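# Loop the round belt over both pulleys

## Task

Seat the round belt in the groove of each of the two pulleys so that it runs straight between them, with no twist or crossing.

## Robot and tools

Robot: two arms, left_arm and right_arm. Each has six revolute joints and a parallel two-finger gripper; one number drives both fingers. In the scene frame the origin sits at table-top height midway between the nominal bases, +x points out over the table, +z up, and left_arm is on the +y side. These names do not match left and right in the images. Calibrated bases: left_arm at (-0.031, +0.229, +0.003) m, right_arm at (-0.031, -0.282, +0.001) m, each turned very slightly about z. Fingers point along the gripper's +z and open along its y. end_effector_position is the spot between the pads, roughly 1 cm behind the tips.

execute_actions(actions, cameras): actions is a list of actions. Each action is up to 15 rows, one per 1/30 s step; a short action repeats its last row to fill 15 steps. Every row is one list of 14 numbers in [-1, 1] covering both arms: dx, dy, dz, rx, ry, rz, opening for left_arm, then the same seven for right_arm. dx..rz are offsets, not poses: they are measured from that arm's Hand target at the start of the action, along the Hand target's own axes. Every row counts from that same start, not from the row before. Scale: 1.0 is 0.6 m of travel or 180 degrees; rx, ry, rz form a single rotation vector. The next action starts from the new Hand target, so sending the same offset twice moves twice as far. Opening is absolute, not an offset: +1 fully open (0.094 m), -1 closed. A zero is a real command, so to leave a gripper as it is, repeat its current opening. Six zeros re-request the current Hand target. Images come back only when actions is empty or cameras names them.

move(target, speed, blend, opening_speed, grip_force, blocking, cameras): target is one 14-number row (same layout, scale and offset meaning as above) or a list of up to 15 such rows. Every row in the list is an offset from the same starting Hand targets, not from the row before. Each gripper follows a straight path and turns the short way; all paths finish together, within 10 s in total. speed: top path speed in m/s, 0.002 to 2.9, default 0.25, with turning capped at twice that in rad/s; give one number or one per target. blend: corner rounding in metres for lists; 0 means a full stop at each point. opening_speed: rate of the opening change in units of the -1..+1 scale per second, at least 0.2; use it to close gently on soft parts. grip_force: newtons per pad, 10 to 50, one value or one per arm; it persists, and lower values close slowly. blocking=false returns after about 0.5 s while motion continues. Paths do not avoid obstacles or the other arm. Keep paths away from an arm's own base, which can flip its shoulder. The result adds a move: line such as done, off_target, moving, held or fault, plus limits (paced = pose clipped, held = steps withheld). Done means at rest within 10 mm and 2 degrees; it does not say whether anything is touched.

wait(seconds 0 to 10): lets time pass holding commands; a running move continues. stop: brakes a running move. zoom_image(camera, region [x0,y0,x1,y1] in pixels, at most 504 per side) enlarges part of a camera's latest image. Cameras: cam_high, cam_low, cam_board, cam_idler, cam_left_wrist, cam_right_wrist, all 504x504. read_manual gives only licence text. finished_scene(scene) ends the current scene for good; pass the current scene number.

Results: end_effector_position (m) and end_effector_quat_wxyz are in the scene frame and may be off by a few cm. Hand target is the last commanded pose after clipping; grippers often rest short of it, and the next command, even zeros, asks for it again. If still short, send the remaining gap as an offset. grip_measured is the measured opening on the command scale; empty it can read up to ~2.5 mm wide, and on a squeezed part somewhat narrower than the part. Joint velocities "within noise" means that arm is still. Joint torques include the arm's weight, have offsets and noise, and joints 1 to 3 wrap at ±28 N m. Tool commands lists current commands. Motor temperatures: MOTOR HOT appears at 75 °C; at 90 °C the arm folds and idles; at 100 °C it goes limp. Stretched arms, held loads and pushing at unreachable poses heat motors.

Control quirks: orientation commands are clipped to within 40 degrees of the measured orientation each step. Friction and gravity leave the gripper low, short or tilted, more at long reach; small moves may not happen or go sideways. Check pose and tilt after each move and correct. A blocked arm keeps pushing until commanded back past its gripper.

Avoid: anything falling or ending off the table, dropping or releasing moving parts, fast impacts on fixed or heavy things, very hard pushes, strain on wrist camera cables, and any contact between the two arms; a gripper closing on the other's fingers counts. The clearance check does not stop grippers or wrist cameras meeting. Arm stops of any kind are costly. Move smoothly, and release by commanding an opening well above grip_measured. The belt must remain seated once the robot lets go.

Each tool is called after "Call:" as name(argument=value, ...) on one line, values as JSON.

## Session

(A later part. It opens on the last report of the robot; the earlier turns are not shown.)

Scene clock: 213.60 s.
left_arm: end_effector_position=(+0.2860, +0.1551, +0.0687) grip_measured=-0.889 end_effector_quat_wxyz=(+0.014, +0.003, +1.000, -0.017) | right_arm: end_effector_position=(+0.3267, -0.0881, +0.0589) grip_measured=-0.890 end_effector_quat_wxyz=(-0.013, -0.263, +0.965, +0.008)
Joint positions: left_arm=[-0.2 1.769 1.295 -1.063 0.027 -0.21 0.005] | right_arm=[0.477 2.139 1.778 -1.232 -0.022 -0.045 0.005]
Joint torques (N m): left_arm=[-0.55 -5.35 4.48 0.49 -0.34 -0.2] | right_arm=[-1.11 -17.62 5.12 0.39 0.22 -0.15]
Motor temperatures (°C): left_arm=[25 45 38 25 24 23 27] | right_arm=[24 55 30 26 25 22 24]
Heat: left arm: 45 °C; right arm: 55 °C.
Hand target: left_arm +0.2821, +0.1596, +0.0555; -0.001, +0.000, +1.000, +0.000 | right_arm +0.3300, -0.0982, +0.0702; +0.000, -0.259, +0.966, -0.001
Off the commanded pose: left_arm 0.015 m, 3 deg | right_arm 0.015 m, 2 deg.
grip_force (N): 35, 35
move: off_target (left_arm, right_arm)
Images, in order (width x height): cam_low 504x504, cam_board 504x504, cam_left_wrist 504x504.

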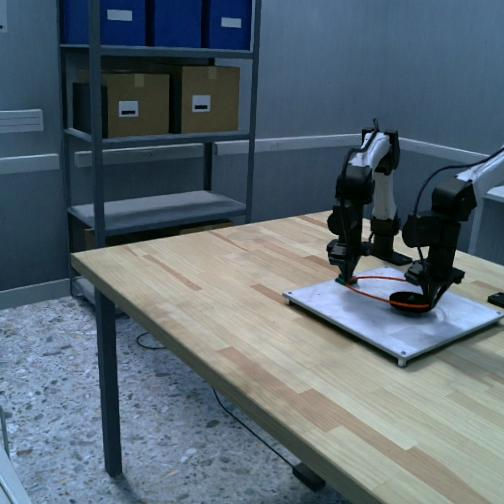

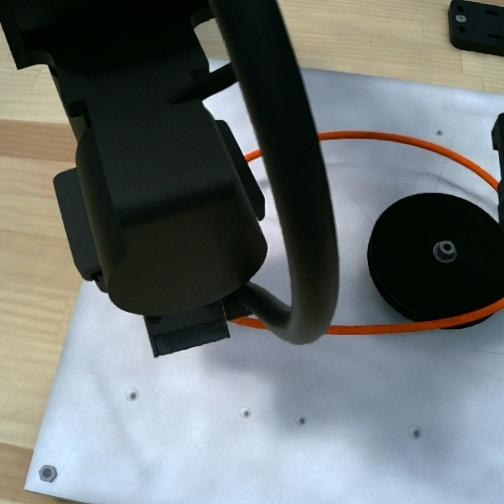

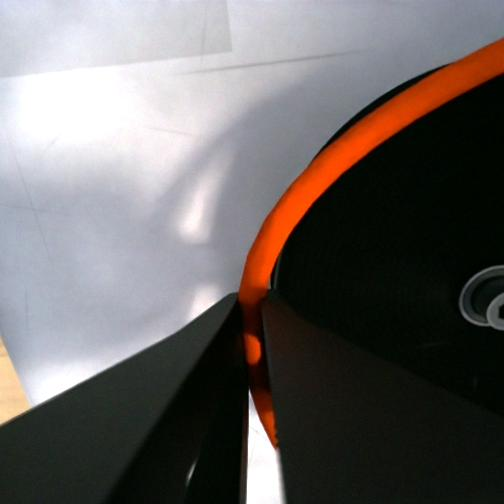

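Call:
wait(seconds=0.1, cameras=["cam_board","cam_low","cam_idler"])

Scene clock: 243.93 s.
left_arm: end_effector_position=(+0.2860, +0.1551, +0.0687) grip_measured=-0.889 end_effector_quat_wxyz=(+0.014, +0.003, +1.000, -0.017) | right_arm: end_effector_position=(+0.3267, -0.0881, +0.0589) grip_measured=-0.890 end_effector_quat_wxyz=(-0.013, -0.263, +0.965, +0.008)
Joint positions: left_arm=[-0.2 1.769 1.295 -1.063 0.027 -0.21 0.005] | right_arm=[0.477 2.139 1.778 -1.232 -0.022 -0.045 0.005]
Joint torques (N m): left_arm=[-0.59 -5.31 4.37 0.49 -0.35 -0.18] | right_arm=[-1.18 -17.68 5.01 0.37 0.24 -0.12]
Motor temperatures (°C): left_arm=[25 42 36 25 25 23 27] | right_arm=[24 61 31 26 25 22 24]
Heat: left arm: 42 °C; right arm: 61 °C.
Hand target: left_arm +0.2821, +0.1596, +0.0555; -0.001, +0.000, +1.000, +0.000 | right_arm +0.3300, -0.0982, +0.0702; +0.000, -0.259, +0.966, -0.001
Tool commands: left_gripper/opening=-1.0 right_gripper/opening=-1.0
Off the commanded pose: left_arm 0.015 m, 3 deg | right_arm 0.015 m, 2 deg.
grip_force (N): 35, 35
wait: 0.10 s; at rest from the start
Images, in order (width x height): cam_low 504x504, cam_board 504x504, cam_idler 504x504.

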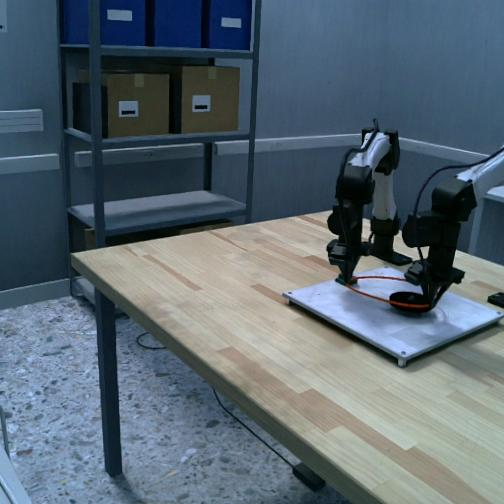

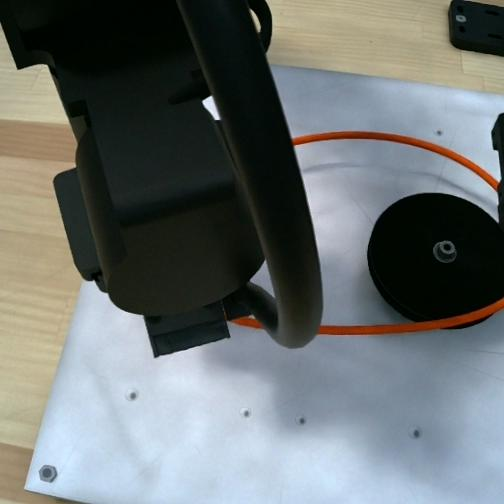

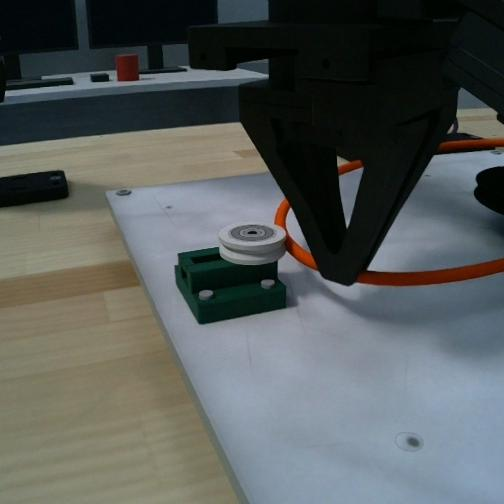

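Call:
move(target=[-0.035,-0.002,-0.005,0,0,0.03,-1,-0.0492,0.0352,0,0,0,0,-1], speed=0.1, cameras=["cam_board","cam_low","cam_left_wrist"])

Call:
zoom_image(camera="cam_low", region=[320, 235, 460, 335])

Scene clock: 263.17 s.
left_arm: end_effector_position=(+0.3076, +0.1519, +0.0693) grip_measured=-0.889 end_effector_quat_wxyz=(+0.023, +0.046, +0.999, -0.013) | right_arm: end_effector_position=(+0.3410, -0.0662, +0.0659) grip_measured=-0.890 end_effector_quat_wxyz=(-0.006, -0.261, +0.965, +0.004)
Joint positions: left_arm=[-0.2 1.834 1.378 -1.065 0.018 -0.124 0.005] | right_arm=[0.51 2.223 1.941 -1.297 -0.011 -0.007 0.005]
Joint torques (N m): left_arm=[0.49 -5.33 6.6 0.24 -0.25 0.01] | right_arm=[0.38 -14.24 8.58 0.34 0.11 0.05]
Motor temperatures (°C): left_arm=[25 41 35 25 25 23 27] | right_arm=[24 63 31 26 25 22 24]
Heat: left arm: 41 °C; right arm: 63 °C.
Hand target: left_arm +0.3032, +0.1585, +0.0585; -0.001, +0.047, +0.999, +0.000 | right_arm +0.3450, -0.0651, +0.0702; +0.000, -0.259, +0.966, -0.001
Off the commanded pose: left_arm 0.013 m, 3 deg | right_arm 0.006 m, 1 deg.
grip_force (N): 35, 35
move: off_target (left_arm)
Images, in order (width x height): cam_low 504x504, cam_board 504x504, cam_left_wrist 504x504.

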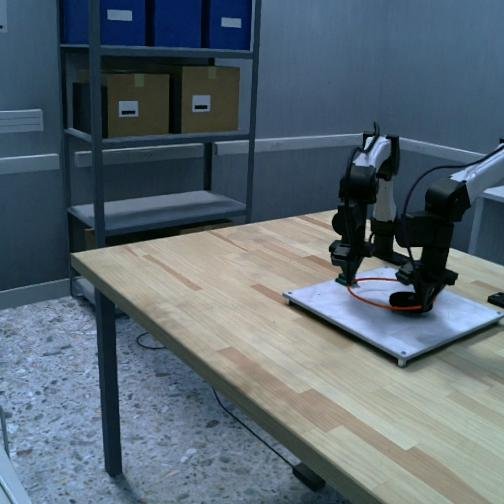

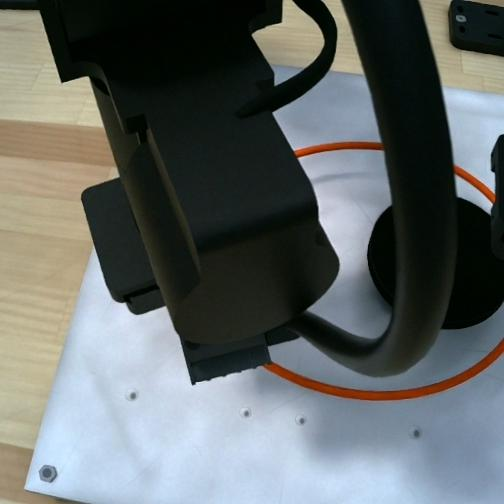

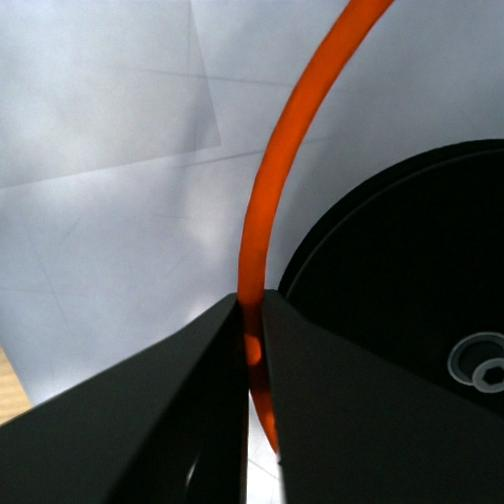

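Scaled by 3.600 from the camera's 504x504 image, which has a finer 720x720 frame.

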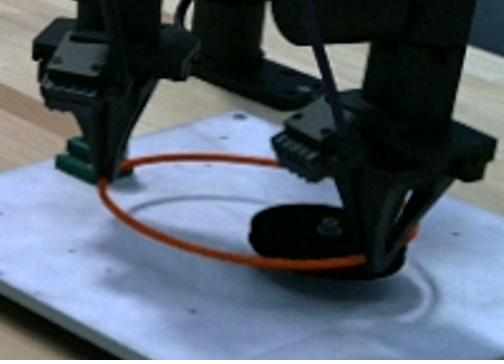

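Call:
move(target=[[0,0.01,0,0,0,0,-1,0.0,0,-0.0417,0,0,0,-1],[0,0.01,0.003,0,0,0,-1,0.1015,-0.0875,-0.0417,0,0,0,-1]], speed=0.12, blend=0.01, cameras=["cam_board","cam_low","cam_left_wrist","cam_idler"])

Call:
zoom_image(camera="cam_low", region=[320, 235, 460, 335])

Scene clock: 279.90 s.
left_arm: end_effector_position=(+0.3103, +0.1551, +0.0625) grip_measured=-0.889 end_effector_quat_wxyz=(+0.018, +0.053, +0.998, -0.019) | right_arm: end_effector_position=(+0.3200, -0.1093, +0.0853) grip_measured=-0.890 end_effector_quat_wxyz=(+0.004, -0.275, +0.961, +0.042)
Joint positions: left_arm=[-0.183 1.856 1.378 -1.053 0.032 -0.092 0.005] | right_arm=[0.41 2.02 1.7 -1.231 -0.081 -0.135 0.005]
Joint torques (N m): left_arm=[0.43 -7.17 5.79 0.2 -0.39 -0.15] | right_arm=[-2.8 -16.99 5 0.08 0.77 -0.02]
Motor temperatures (°C): left_arm=[25 40 36 25 25 23 27] | right_arm=[24 62 33 26 25 22 25]
Heat: left arm: 40 °C; right arm: 62 °C.
Hand target: left_arm +0.3037, +0.1644, +0.0567; +0.000, +0.047, +0.999, +0.000 | right_arm +0.3184, -0.1410, +0.0952; +0.000, -0.259, +0.966, -0.001
Off the commanded pose: left_arm 0.013 m, 3 deg | right_arm 0.033 m, 5 deg.
grip_force (N): 35, 35
move: off_target (left_arm, right_arm)
Images, in order (width x height): cam_low 504x504, cam_board 504x504, cam_idler 504x504, cam_left_wrist 504x504.

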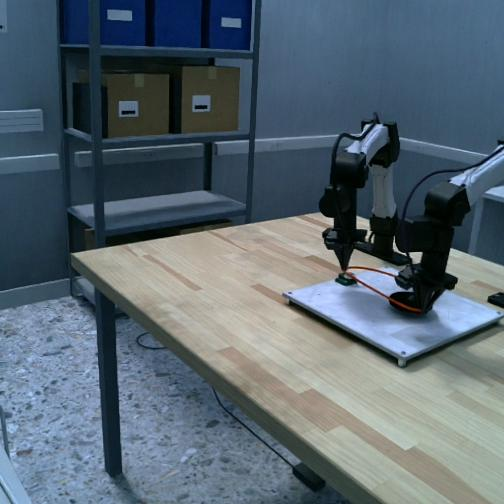

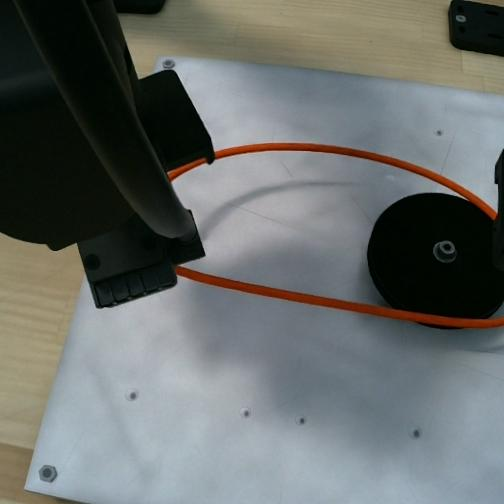

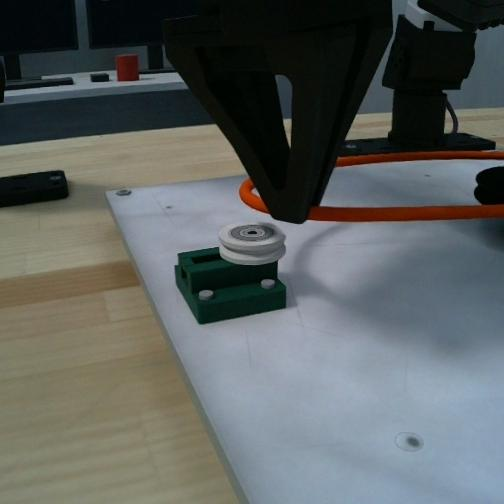

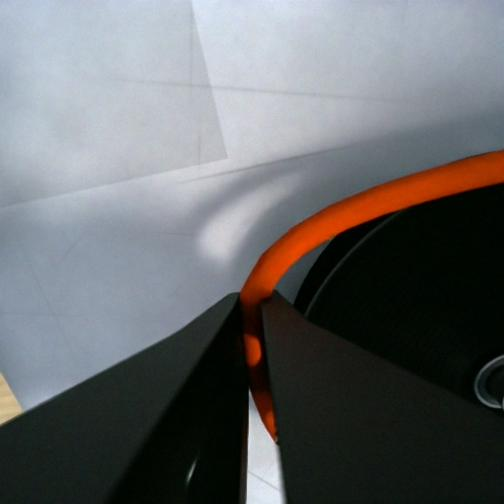

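Scaled by 3.600 from the camera's 504x504 image, which has a finer 720x720 frame.

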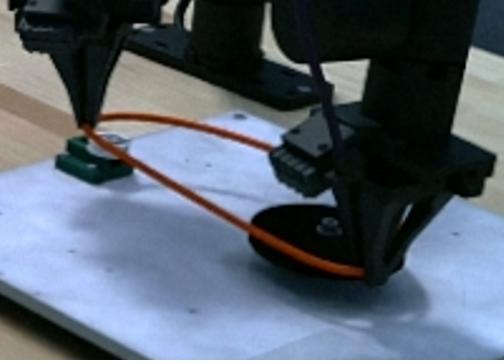

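Call:
move(target=[0,0,0,0,0,0,-1,0.04,-0.055,0,0,0,0,-1], speed=0.12, cameras=["cam_board","cam_idler","cam_left_wrist"])

Scene clock: 289.83 s.
left_arm: end_effector_position=(+0.3311, +0.1408, +0.0648) grip_measured=-0.889 end_effector_quat_wxyz=(+0.062, +0.064, +0.995, -0.043) | right_arm: end_effector_position=(+0.3226, -0.1290, +0.0888) grip_measured=-0.890 end_effector_quat_wxyz=(+0.026, -0.285, +0.955, +0.078)
Joint positions: left_arm=[-0.193 1.856 1.378 -0.958 0.068 -0.083 0.005] | right_arm=[0.329 1.954 1.613 -1.169 -0.153 -0.236 0.005]
Joint torques (N m): left_arm=[1.22 -7.35 6.45 -0.52 -0.7 -0.23] | right_arm=[-4 -16.4 4.42 -0.18 1.42 -0.08]
Motor temperatures (°C): left_arm=[25 40 36 24 25 23 27] | right_arm=[24 67 33 26 26 22 25]
Heat: left arm: 40 °C; right arm: 67 °C.
Hand target: left_arm +0.3037, +0.1644, +0.0567; +0.000, +0.047, +0.999, +0.000 | right_arm +0.3141, -0.1816, +0.0952; +0.000, -0.259, +0.966, -0.001
Off the commanded pose: left_arm 0.037 m, 9 deg | right_arm 0.054 m, 10 deg.
grip_force (N): 35, 35
move: off_target (left_arm, right_arm)
Images, in order (width x height): cam_board 504x504, cam_idler 504x504, cam_left_wrist 504x504.

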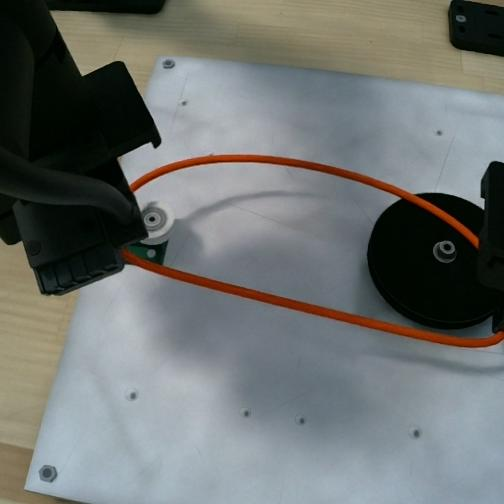

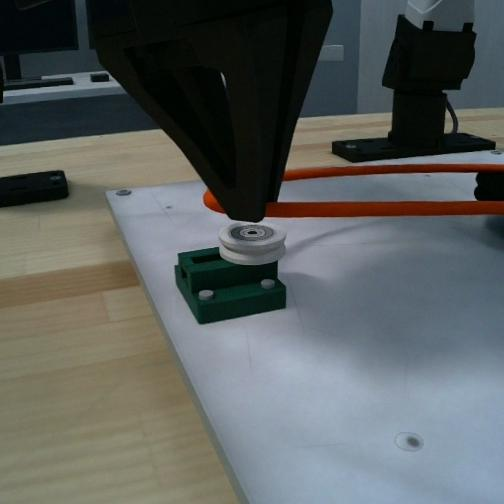

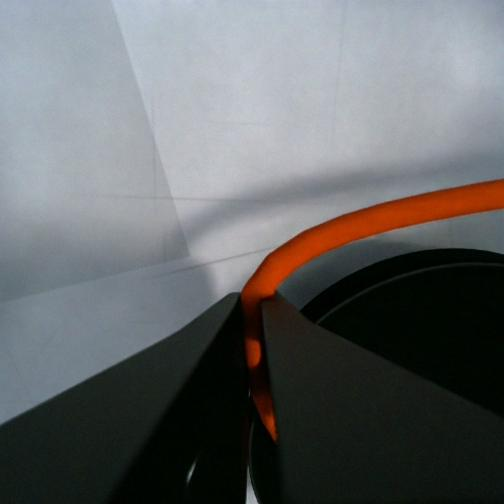

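Call:
move(target=[[-0.035,-0.055,0,0,0,0,-1,0,0,0,0,0,0,-1],[-0.035,-0.055,0,0,0,0,-1,0,0,0.055,0,0,0,-1]], speed=0.12, cameras=["cam_board","cam_idler","cam_low"])

Scene clock: 303.43 s.
left_arm: end_effector_position=(+0.3338, +0.1044, +0.0706) grip_measured=-0.889 end_effector_quat_wxyz=(+0.041, +0.069, +0.995, -0.050) | right_arm: end_effector_position=(+0.3180, -0.1570, +0.0606) grip_measured=-0.890 end_effector_quat_wxyz=(+0.012, -0.270, +0.962, +0.038)
Joint positions: left_arm=[-0.279 1.927 1.501 -1.041 0.079 -0.159 0.005] | right_arm=[0.298 1.947 1.498 -1.095 -0.076 -0.236 0.005]
Joint torques (N m): left_arm=[1.48 -6.24 6.49 -0.11 -0.81 -0.32] | right_arm=[-1.83 -13.9 4.64 0.21 0.75 -0.07]
Motor temperatures (°C): left_arm=[25 41 36 24 25 23 28] | right_arm=[25 67 32 26 27 22 25]
Heat: left arm: 41 °C; right arm: 67 °C.
Hand target: left_arm +0.3216, +0.1295, +0.0567; +0.000, +0.047, +0.999, +0.000 | right_arm +0.3142, -0.1816, +0.0622; +0.000, -0.259, +0.966, -0.001
Off the commanded pose: left_arm 0.031 m, 8 deg | right_arm 0.025 m, 5 deg.
grip_force (N): 35, 35
move: off_target (left_arm, right_arm)
Images, in order (width x height): cam_low 504x504, cam_board 504x504, cam_idler 504x504.

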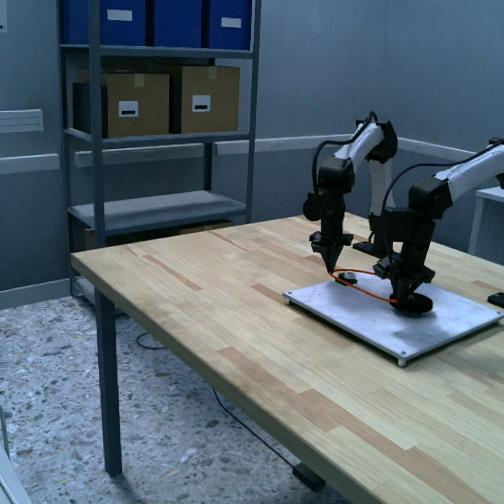

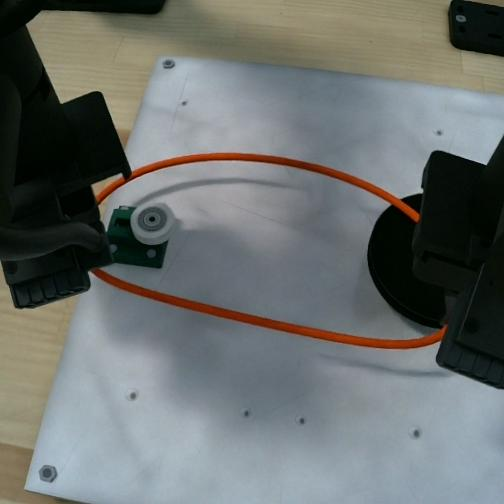

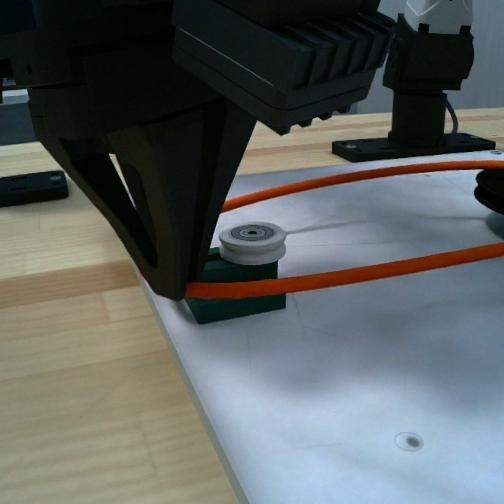

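Call:
move(target=[[0,0,0,0,0,0,-1,-0.0983,0.103,-0.006,0,0,0,-1],[0,0,0,0,0,0,-1,-0.129,0.1307,-0.006,0,0,0,-1]], speed=0.12, blend=0.01, cameras=["cam_board","cam_idler","cam_low"])

Call:
zoom_image(camera="cam_idler", region=[130, 150, 380, 350])

Scene clock: 323.43 s.
left_arm: end_effector_position=(+0.3277, +0.1202, +0.0698) grip_measured=-0.889 end_effector_quat_wxyz=(+0.027, +0.055, +0.998, -0.019) | right_arm: end_effector_position=(+0.3415, -0.0857, +0.0619) grip_measured=-0.890 end_effector_quat_wxyz=(-0.003, -0.262, +0.965, -0.016)
Joint positions: left_arm=[-0.268 1.927 1.503 -1.086 0.025 -0.175 0.005] | right_arm=[0.486 2.188 1.868 -1.263 0.029 -0.032 0.005]
Joint torques (N m): left_arm=[0.62 -5.96 6.17 0.21 -0.32 -0.17] | right_arm=[1.17 -13.76 8.79 0.35 -0.33 0.12]
Motor temperatures (°C): left_arm=[25 43 36 24 25 23 28] | right_arm=[24 65 31 25 27 22 25]
Heat: left arm: 43 °C; right arm: 65 °C.
Hand target: left_arm +0.3216, +0.1297, +0.0567; +0.000, +0.047, +0.999, +0.000 | right_arm +0.3420, -0.0749, +0.0659; +0.001, -0.259, +0.966, -0.001
Off the commanded pose: left_arm 0.017 m, 4 deg | right_arm 0.011 m, 2 deg.
grip_force (N): 35, 35
move: off_target (left_arm, right_arm)
Images, in order (width x height): cam_low 504x504, cam_board 504x504, cam_idler 504x504.

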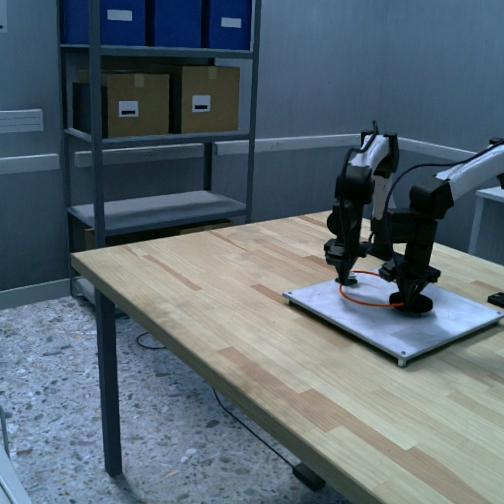

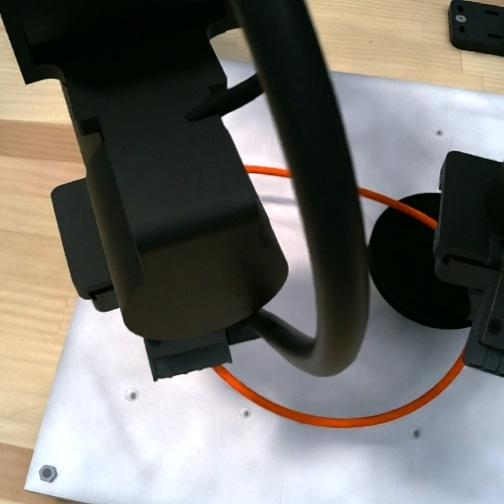

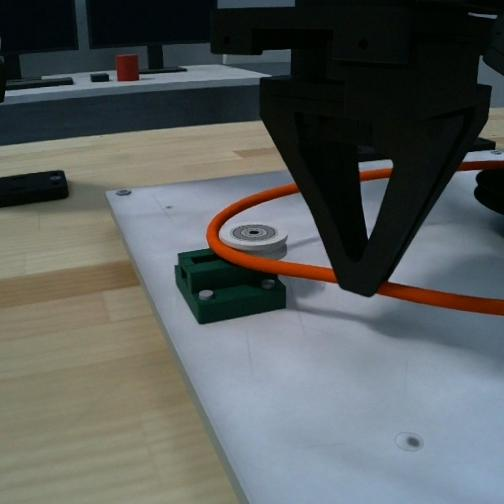

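Scaled by 2.016 from the camera's 504x504 image, which has a finer 720x720 frame.

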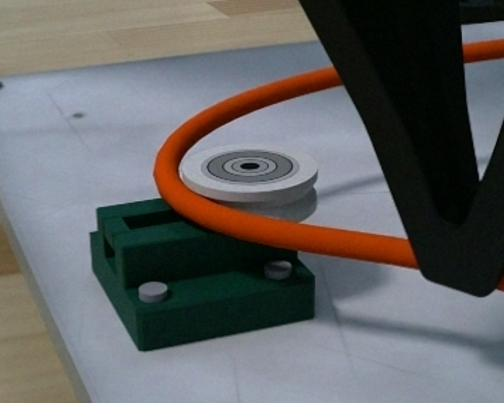

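Call:
move(target=[[0,0,0,0,0,0,-1,0,0.0,0,0,0,0,-0.6],[0,0,0,0,0,0,-1,0,0,-0.13,0,0,0,-0.6]], speed=0.15)

Call:
move(target=[0,0,0,0,0,0,-1,0.2,0.02,-0.05,0,0,-0.311,-0.5], speed=0.25, cameras=["cam_board","cam_idler","cam_right_wrist","cam_low"])

Scene clock: 336.77 s.
left_arm: end_effector_position=(+0.3275, +0.1205, +0.0698) grip_measured=-0.889 end_effector_quat_wxyz=(+0.026, +0.055, +0.998, -0.018) | right_arm: end_effector_position=(+0.3426, -0.0796, +0.1411) grip_measured=-0.602 end_effector_quat_wxyz=(+0.005, -0.260, +0.966, -0.005)
Joint positions: left_arm=[-0.268 1.927 1.503 -1.087 0.024 -0.175 0.005] | right_arm=[0.491 2.217 2.231 -1.577 0.013 -0.024 0.019]
Joint torques (N m): left_arm=[0.53 -6.02 6.24 0.22 -0.31 -0.16] | right_arm=[0.58 -13.86 7.64 0.38 -0.12 0.02]
Motor temperatures (°C): left_arm=[25 43 36 24 25 23 28] | right_arm=[24 65 33 25 26 22 25]
Heat: left arm: 43 °C; right arm: 65 °C.
Hand target: left_arm +0.3216, +0.1297, +0.0567; +0.000, +0.047, +0.999, +0.000 | right_arm +0.3419, -0.0749, +0.1437; +0.000, -0.259, +0.966, -0.001
Off the commanded pose: left_arm 0.017 m, 4 deg | right_arm 0.006 m, 1 deg.
joint sent to its limit (right arm) — joint 4 (wrist pitch), lower limit. The joint targets still meet the commanded pose.
grip_force (N): 35, 35
move: off_target (left_arm)

Scene clock: 339.53 s.
left_arm: end_effector_position=(+0.3275, +0.1205, +0.0698) grip_measured=-0.889 end_effector_quat_wxyz=(+0.026, +0.055, +0.998, -0.018) | right_arm: end_effector_position=(+0.2353, -0.1266, +0.1686) grip_measured=-0.502 end_effector_quat_wxyz=(-0.012, -0.677, +0.736, -0.004)
Joint positions: left_arm=[-0.268 1.927 1.503 -1.087 0.024 -0.175 0.005] | right_arm=[0.525 1.743 1.668 -1.519 0.013 -0.951 0.023]
Joint torques (N m): left_arm=[0.65 -6.05 6.17 0.21 -0.3 -0.16] | right_arm=[0.57 -12.44 4.88 0.47 -0.15 -0.12]
Motor temperatures (°C): left_arm=[25 43 36 24 25 23 28] | right_arm=[24 65 33 25 26 22 25]
Heat: left arm: 43 °C; right arm: 65 °C.
Hand target: left_arm +0.3216, +0.1297, +0.0567; +0.000, +0.047, +0.999, +0.000 | right_arm +0.2320, -0.1244, +0.1738; +0.000, +0.682, -0.731, +0.001
Off the commanded pose: left_arm 0.017 m, 4 deg | right_arm 0.006 m, 2 deg.
grip_force (N): 35, 35
move: off_target (left_arm)
Images, in order (width x height): cam_low 504x504, cam_board 504x504, cam_idler 504x504, cam_right_wrist 504x504.

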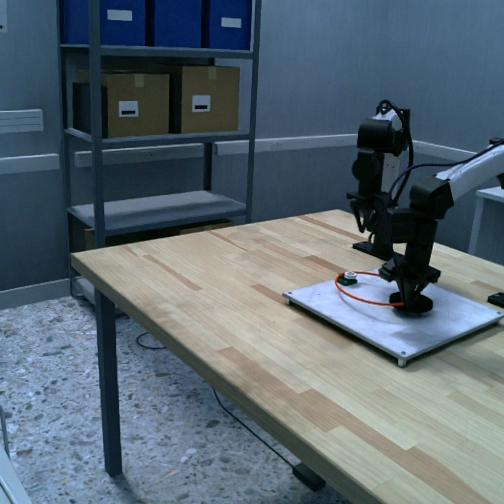

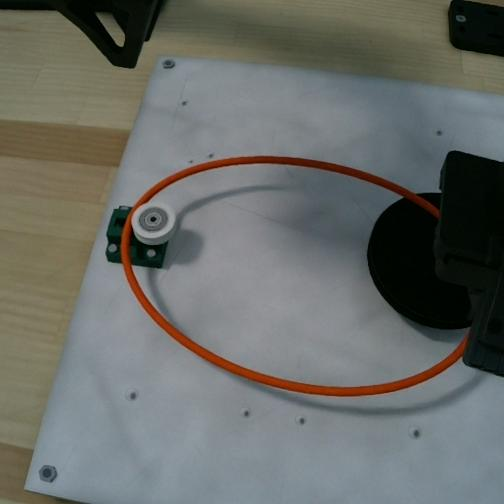

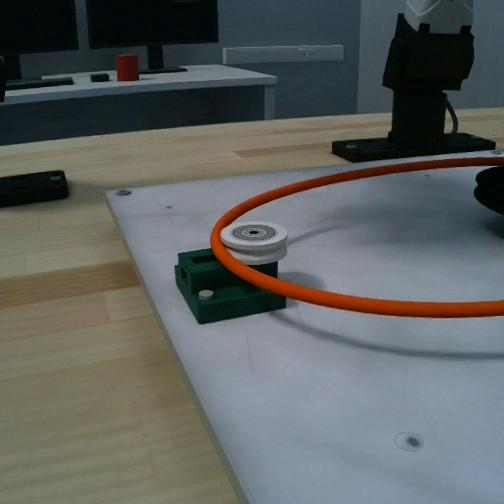

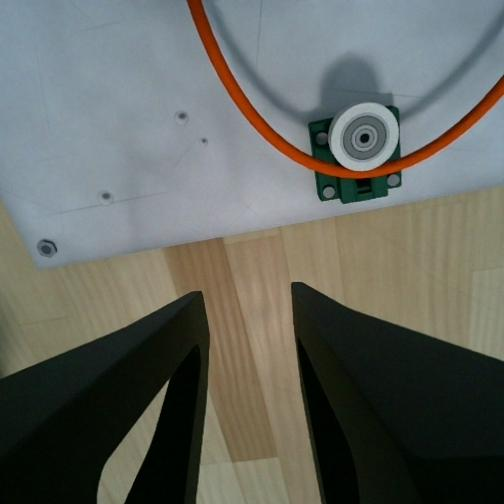

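Call:
move(target=[0,0,0,0,0,0,-1,-0.157,-0.002,0.1,0,0,0,-0.5], speed=0.2, cameras=["cam_board","cam_right_wrist"])

Scene clock: 349.37 s.
left_arm: end_effector_position=(+0.3274, +0.1205, +0.0698) grip_measured=-0.889 end_effector_quat_wxyz=(+0.026, +0.055, +0.998, -0.018) | right_arm: end_effector_position=(+0.2329, -0.0401, +0.1070) grip_measured=-0.502 end_effector_quat_wxyz=(+0.023, +0.685, -0.729, +0.005)
Joint positions: left_arm=[-0.268 1.927 1.503 -1.087 0.024 -0.175 0.005] | right_arm=[0.736 1.948 1.686 -1.354 0.01 -0.761 0.023]
Joint torques (N m): left_arm=[0.62 -5.97 6.22 0.23 -0.31 -0.15] | right_arm=[0.08 -12.26 8.75 0.52 -0.17 0.04]
Motor temperatures (°C): left_arm=[25 43 36 24 25 23 28] | right_arm=[24 61 32 25 26 22 24]
Heat: left arm: 43 °C; right arm: 61 °C.
Hand target: left_arm +0.3215, +0.1297, +0.0567; -0.001, +0.047, +0.999, +0.000 | right_arm +0.2398, -0.0306, +0.1137; +0.000, +0.682, -0.731, +0.001
Off the commanded pose: left_arm 0.017 m, 4 deg | right_arm 0.014 m, 3 deg.
grip_force (N): 35, 35
move: off_target (left_arm, right_arm)
Images, in order (width x height): cam_board 504x504, cam_right_wrist 504x504.

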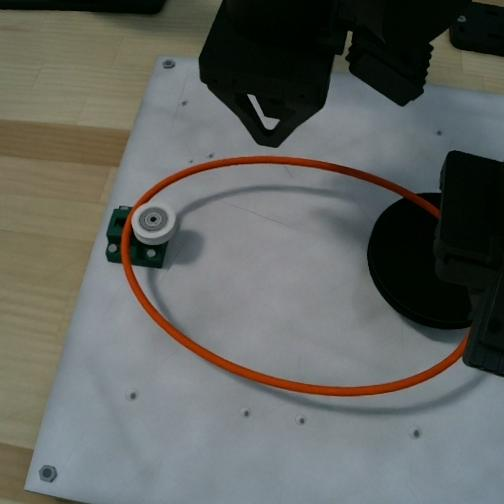

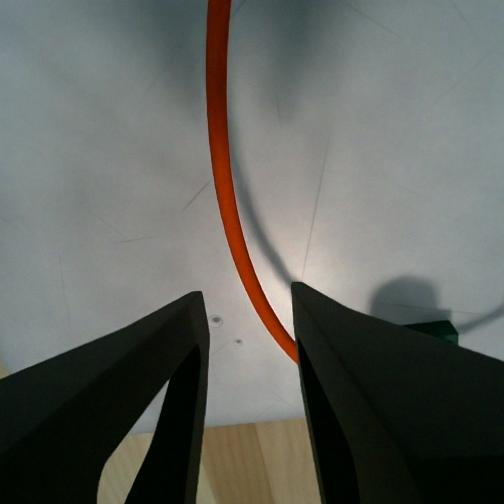

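Call:
move(target=[[0,0,0,0,0,0,-1,-0.005,-0.002,0.072,0,0,0,-0.5],[0,0,0,0,0,0,-1,-0.005,-0.002,0.072,0,0,0,-1]], speed=0.12, cameras=["cam_board","cam_right_wrist"])

Scene clock: 357.47 s.
left_arm: end_effector_position=(+0.3271, +0.1212, +0.0697) grip_measured=-0.889 end_effector_quat_wxyz=(+0.025, +0.054, +0.998, -0.018) | right_arm: end_effector_position=(+0.2418, -0.0319, +0.0736) grip_measured=-0.988 end_effector_quat_wxyz=(+0.004, +0.683, -0.730, +0.005)
Joint positions: left_arm=[-0.267 1.927 1.503 -1.09 0.024 -0.175 0.005] | right_arm=[0.736 1.97 1.584 -1.193 0.01 -0.757 0.001]
Joint torques (N m): left_arm=[0.42 -5.93 6.12 0.25 -0.32 -0.15] | right_arm=[0.64 -11.89 5.2 0.58 -0.14 0.02]
Motor temperatures (°C): left_arm=[25 43 36 24 25 23 28] | right_arm=[24 60 32 25 26 22 24]
Heat: left arm: 43 °C; right arm: 60 °C.
Hand target: left_arm +0.3216, +0.1297, +0.0567; +0.000, +0.047, +0.999, +0.000 | right_arm +0.2412, -0.0278, +0.0704; +0.000, +0.682, -0.731, +0.001
Off the commanded pose: left_arm 0.017 m, 4 deg | right_arm 0.005 m, 1 deg.
grip_force (N): 35, 35
move: off_target (left_arm)
Images, in order (width x height): cam_board 504x504, cam_right_wrist 504x504.

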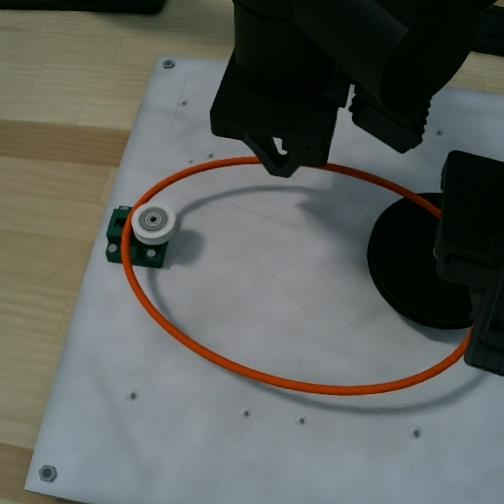

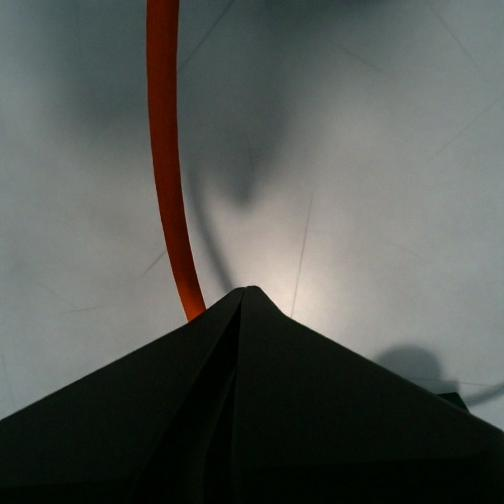

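Call:
move(target=[[0,0,0,0,0,0,-1,0,0,-0.05,0,0,0,-1],[0,0,0,0,0,0,-1,0,0.016,-0.05,0,0,0,-0.5],[0,0,0,0,0,0,-1,0,0.016,0.012,0,0,0,-0.5],[0,0,0,0,0,0,-1,0,0.016,0.012,0,0,0,-1]], speed=0.15, cameras=["cam_board","cam_right_wrist"])

Scene clock: 368.83 s.
left_arm: end_effector_position=(+0.3271, +0.1212, +0.0697) grip_measured=-0.889 end_effector_quat_wxyz=(+0.025, +0.054, +0.998, -0.018) | right_arm: end_effector_position=(+0.2322, -0.0312, +0.0612) grip_measured=-0.883 end_effector_quat_wxyz=(+0.011, +0.683, -0.730, +0.005)
Joint positions: left_arm=[-0.267 1.927 1.503 -1.09 0.024 -0.175 0.005] | right_arm=[0.755 1.966 1.53 -1.156 0.01 -0.737 0.006]
Joint torques (N m): left_arm=[0.49 -6.04 6.17 0.24 -0.31 -0.17] | right_arm=[0.57 -13.57 4.96 0.51 -0.14 0.02]
Motor temperatures (°C): left_arm=[25 43 36 24 25 23 28] | right_arm=[24 61 32 25 26 22 24]
Heat: left arm: 43 °C; right arm: 61 °C.
Hand target: left_arm +0.3216, +0.1297, +0.0567; +0.000, +0.047, +0.999, +0.000 | right_arm +0.2317, -0.0272, +0.0632; +0.000, +0.682, -0.731, +0.001
Off the commanded pose: left_arm 0.017 m, 4 deg | right_arm 0.005 m, 1 deg.
grip_force (N): 35, 35
move: off_target (left_arm)
Images, in order (width x height): cam_board 504x504, cam_right_wrist 504x504.

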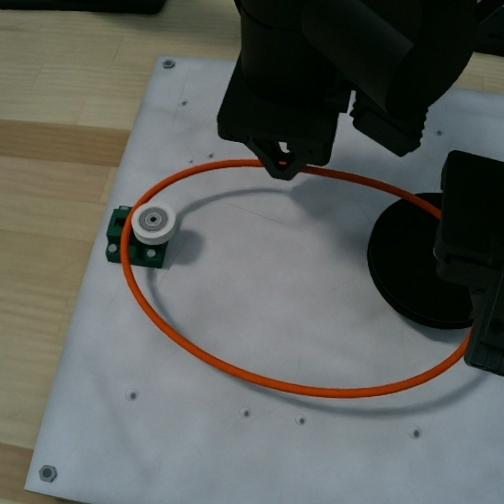

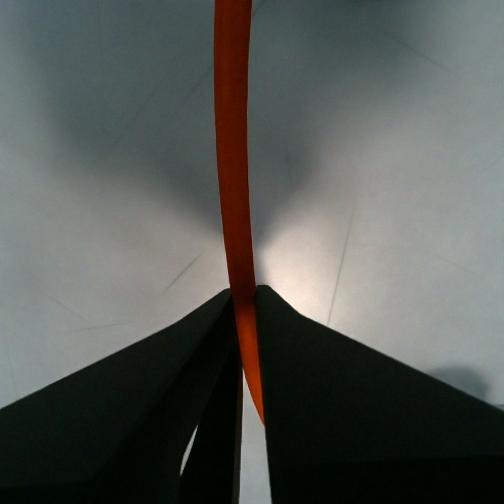

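Call:
move(target=[[-0.0385,0.0242,0,0,0,0,-1,0.0283,0.0277,0.0,0,0,0,-1],[-0.0225,0.0528,0,0,0,0,-1,0.0283,0.0277,0.0,0,0,0,-1],[0.0377,0.0522,0,0,0,0,-1,0.0283,0.0277,0.0,0,0,0,-1]], speed=0.1, blend=[0.008,0.008,0], cameras=["cam_board","cam_low","cam_left_wrist","cam_idler"])

Call:
zoom_image(camera="cam_low", region=[320, 235, 460, 335])

Scene clock: 385.80 s.
left_arm: end_effector_position=(+0.3016, +0.1448, +0.0691) grip_measured=-0.889 end_effector_quat_wxyz=(+0.000, +0.046, +0.998, -0.038) | right_arm: end_effector_position=(+0.2273, -0.0311, +0.0597) grip_measured=-0.884 end_effector_quat_wxyz=(-0.023, +0.682, -0.731, -0.001)
Joint positions: left_arm=[-0.195 1.852 1.399 -1.105 0.076 -0.117 0.005] | right_arm=[0.759 1.891 1.419 -1.053 -0.002 -0.732 0.005]
Joint torques (N m): left_arm=[1.13 -7.15 3.44 0.59 -0.78 0.08] | right_arm=[0.44 -14.06 4.19 0.02 -0.03 0.02]
Motor temperatures (°C): left_arm=[25 43 36 24 25 23 28] | right_arm=[24 58 32 26 26 22 25]
Heat: left arm: 43 °C; right arm: 58 °C.
Hand target: left_arm +0.3019, +0.1629, +0.0567; -0.001, +0.047, +0.999, +0.000 | right_arm +0.2138, -0.0429, +0.0632; +0.000, +0.682, -0.731, +0.001
Off the commanded pose: left_arm 0.022 m, 4 deg | right_arm 0.018 m, 3 deg.
grip_force (N): 35, 35
move: off_target (left_arm, right_arm)
Images, in order (width x height): cam_low 504x504, cam_board 504x504, cam_idler 504x504, cam_left_wrist 504x504.

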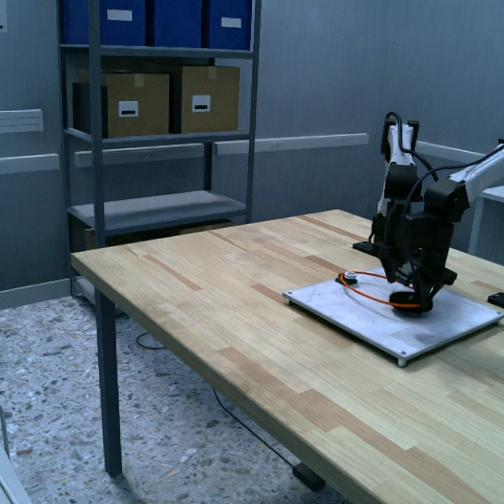

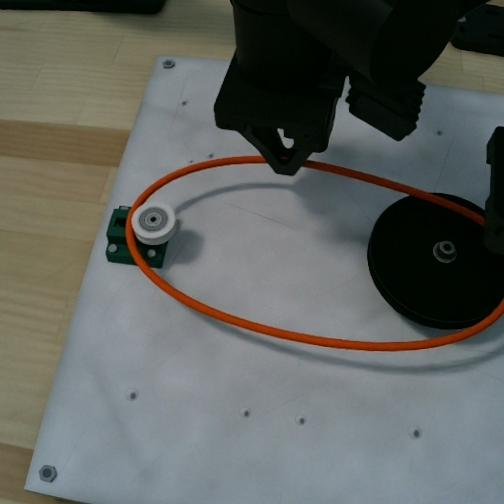

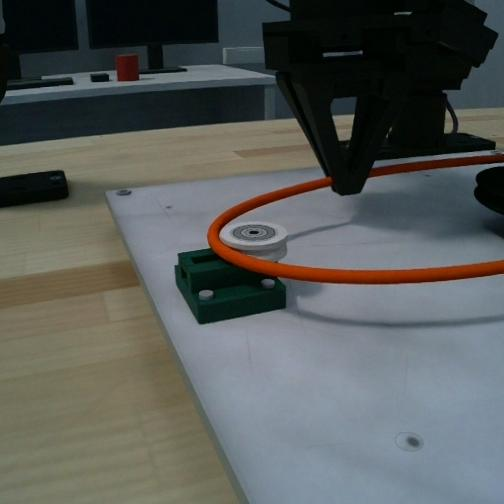

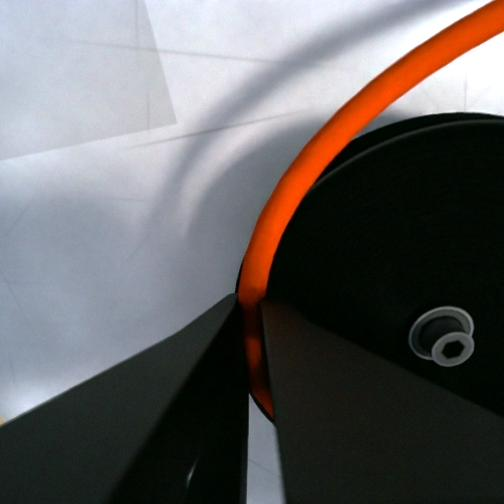

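Scaled by 3.600 from the camera's 504x504 image, which has a finer 720x720 frame.

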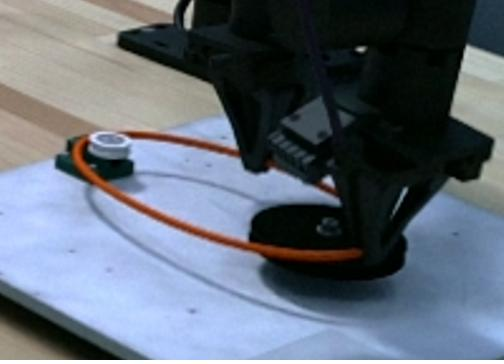

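Call:
move(target=[[0,0,-0.025,0,0,0,-1,0,0,0,0,0,0,-1],[-0.005,0.022,-0.025,0,0,0,-1,0,0,0,0,0,0,-1],[-0.005,0.022,0.005,0,0,0,-1,0,0,0,0,0,0,-1]], speed=0.1, cameras=["cam_board","cam_low","cam_left_wrist","cam_idler"])

Call:
zoom_image(camera="cam_low", region=[320, 235, 460, 335])

Scene clock: 396.77 s.
left_arm: end_effector_position=(+0.3028, +0.1507, +0.0687) grip_measured=-0.889 end_effector_quat_wxyz=(+0.001, +0.052, +0.998, -0.046) | right_arm: end_effector_position=(+0.2279, -0.0275, +0.0598) grip_measured=-0.884 end_effector_quat_wxyz=(-0.029, +0.684, -0.729, -0.004)
Joint positions: left_arm=[-0.17 1.851 1.396 -1.102 0.091 -0.08 0.005] | right_arm=[0.763 1.891 1.419 -1.04 -0.006 -0.732 0.005]
Joint torques (N m): left_arm=[2.54 -6.39 3.77 0.62 -0.93 0.1] | right_arm=[0.06 -13.94 4.42 -0.06 0.04 0]
Motor temperatures (°C): left_arm=[25 42 35 24 25 23 28] | right_arm=[24 61 32 25 26 22 25]
Heat: left arm: 42 °C; right arm: 61 °C.
Hand target: left_arm +0.3062, +0.1758, +0.0537; +0.000, +0.047, +0.999, +0.000 | right_arm +0.2139, -0.0430, +0.0632; +0.000, +0.682, -0.732, +0.001
Off the commanded pose: left_arm 0.029 m, 5 deg | right_arm 0.021 m, 3 deg.
grip_force (N): 35, 35
move: off_target (left_arm, right_arm)
Images, in order (width x height): cam_low 504x504, cam_board 504x504, cam_idler 504x504, cam_left_wrist 504x504.

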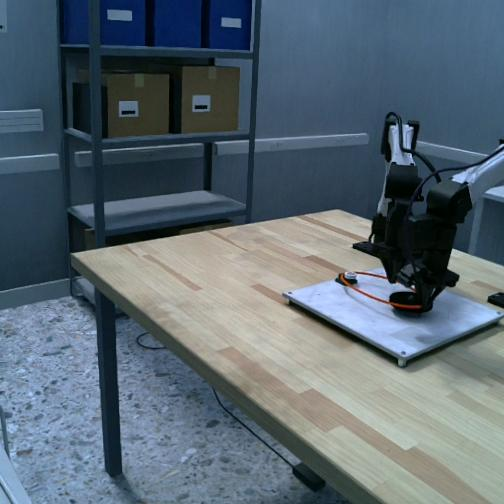

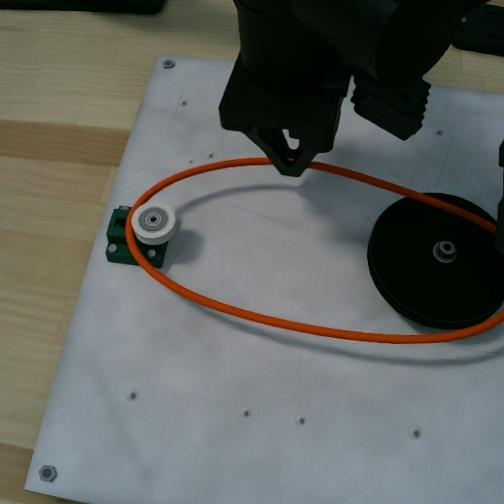

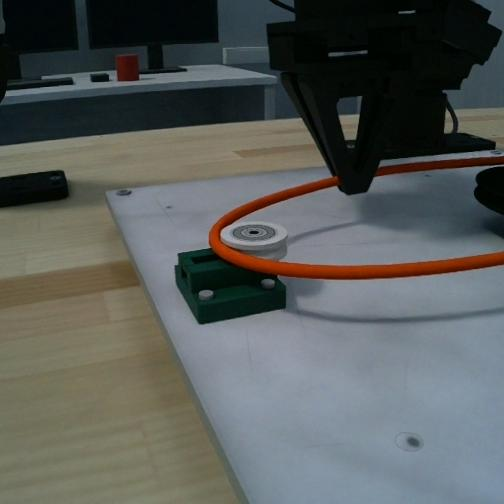

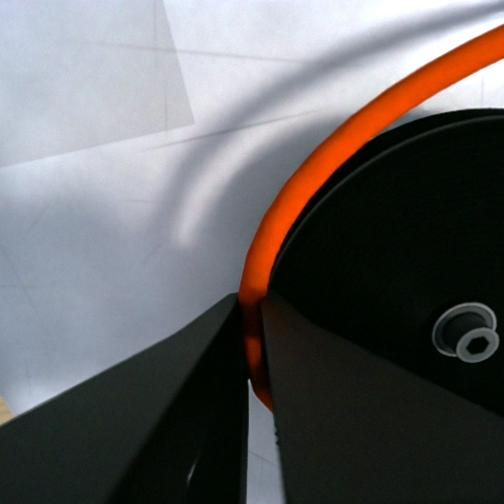

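Scaled by 3.600 from the camera's 504x504 image, which has a finer 720x720 frame.

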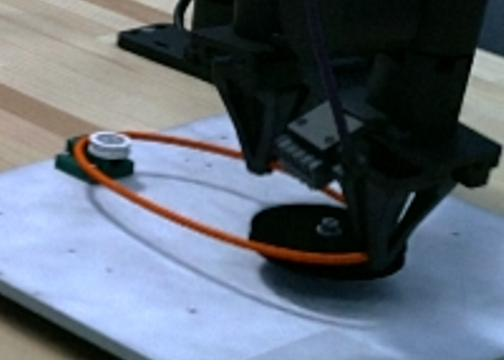

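Call:
move(target=[[0,0,-0.025,0,0,0,-1,0,0,0,0,0,0,-1],[0.005,0.022,-0.025,0,0,0,-1,0,0,0,0,0,0,-1],[0.005,0.022,0.0,0,0,0,-1,0,0,0,0,0,0,-1]], speed=0.1, cameras=["cam_board","cam_low","cam_left_wrist","cam_idler"])

Call:
zoom_image(camera="cam_low", region=[320, 235, 460, 335])

Scene clock: 407.70 s.
left_arm: end_effector_position=(+0.2965, +0.1585, +0.0605) grip_measured=-0.889 end_effector_quat_wxyz=(-0.011, +0.053, +0.997, -0.057) | right_arm: end_effector_position=(+0.2307, -0.0240, +0.0601) grip_measured=-0.884 end_effector_quat_wxyz=(-0.038, +0.684, -0.729, -0.005)
Joint positions: left_arm=[-0.138 1.851 1.361 -1.092 0.115 -0.045 0.005] | right_arm=[0.763 1.891 1.419 -1.022 -0.009 -0.732 0.005]
Joint torques (N m): left_arm=[3.1 -7.46 5.45 0.49 -1.14 0.12] | right_arm=[0.03 -14.06 4.53 -0.13 0.07 -0.03]
Motor temperatures (°C): left_arm=[25 42 35 24 26 23 28] | right_arm=[24 63 32 25 26 22 25]
Heat: left arm: 42 °C; right arm: 63 °C.
Hand target: left_arm +0.3044, +0.1892, +0.0537; +0.000, +0.047, +0.999, +0.000 | right_arm +0.2139, -0.0430, +0.0632; +0.000, +0.682, -0.732, +0.001
Off the commanded pose: left_arm 0.032 m, 7 deg | right_arm 0.026 m, 4 deg.
grip_force (N): 35, 35
move: off_target (left_arm, right_arm)
Images, in order (width x height): cam_low 504x504, cam_board 504x504, cam_idler 504x504, cam_left_wrist 504x504.

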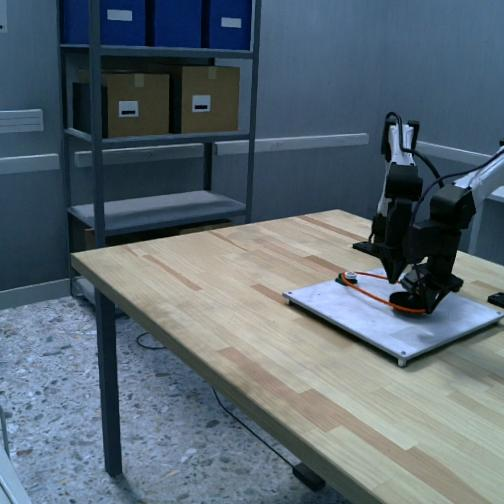

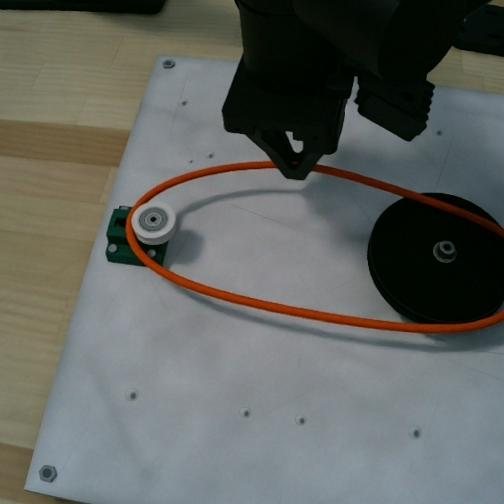

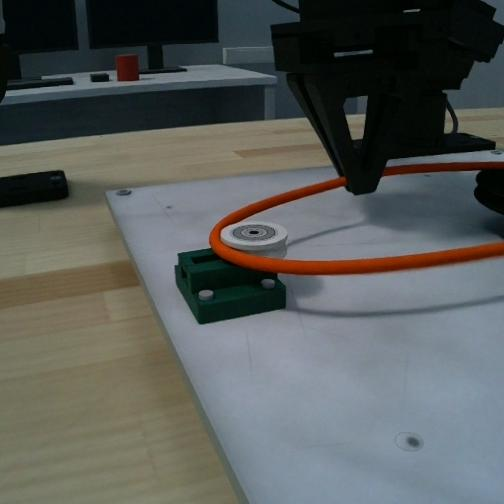

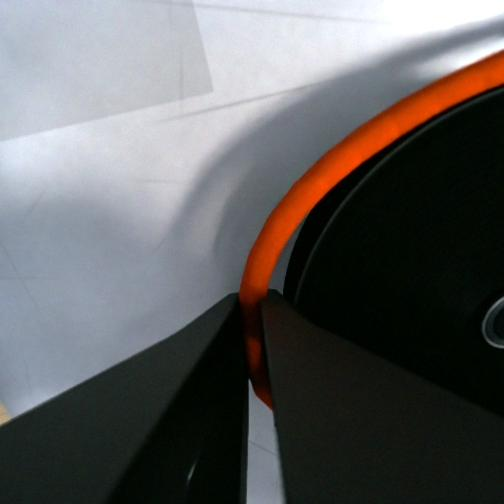

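Scaled by 3.600 from the camera's 504x504 image, which has a finer 720x720 frame.

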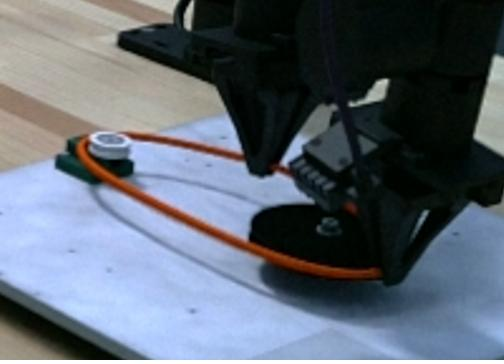

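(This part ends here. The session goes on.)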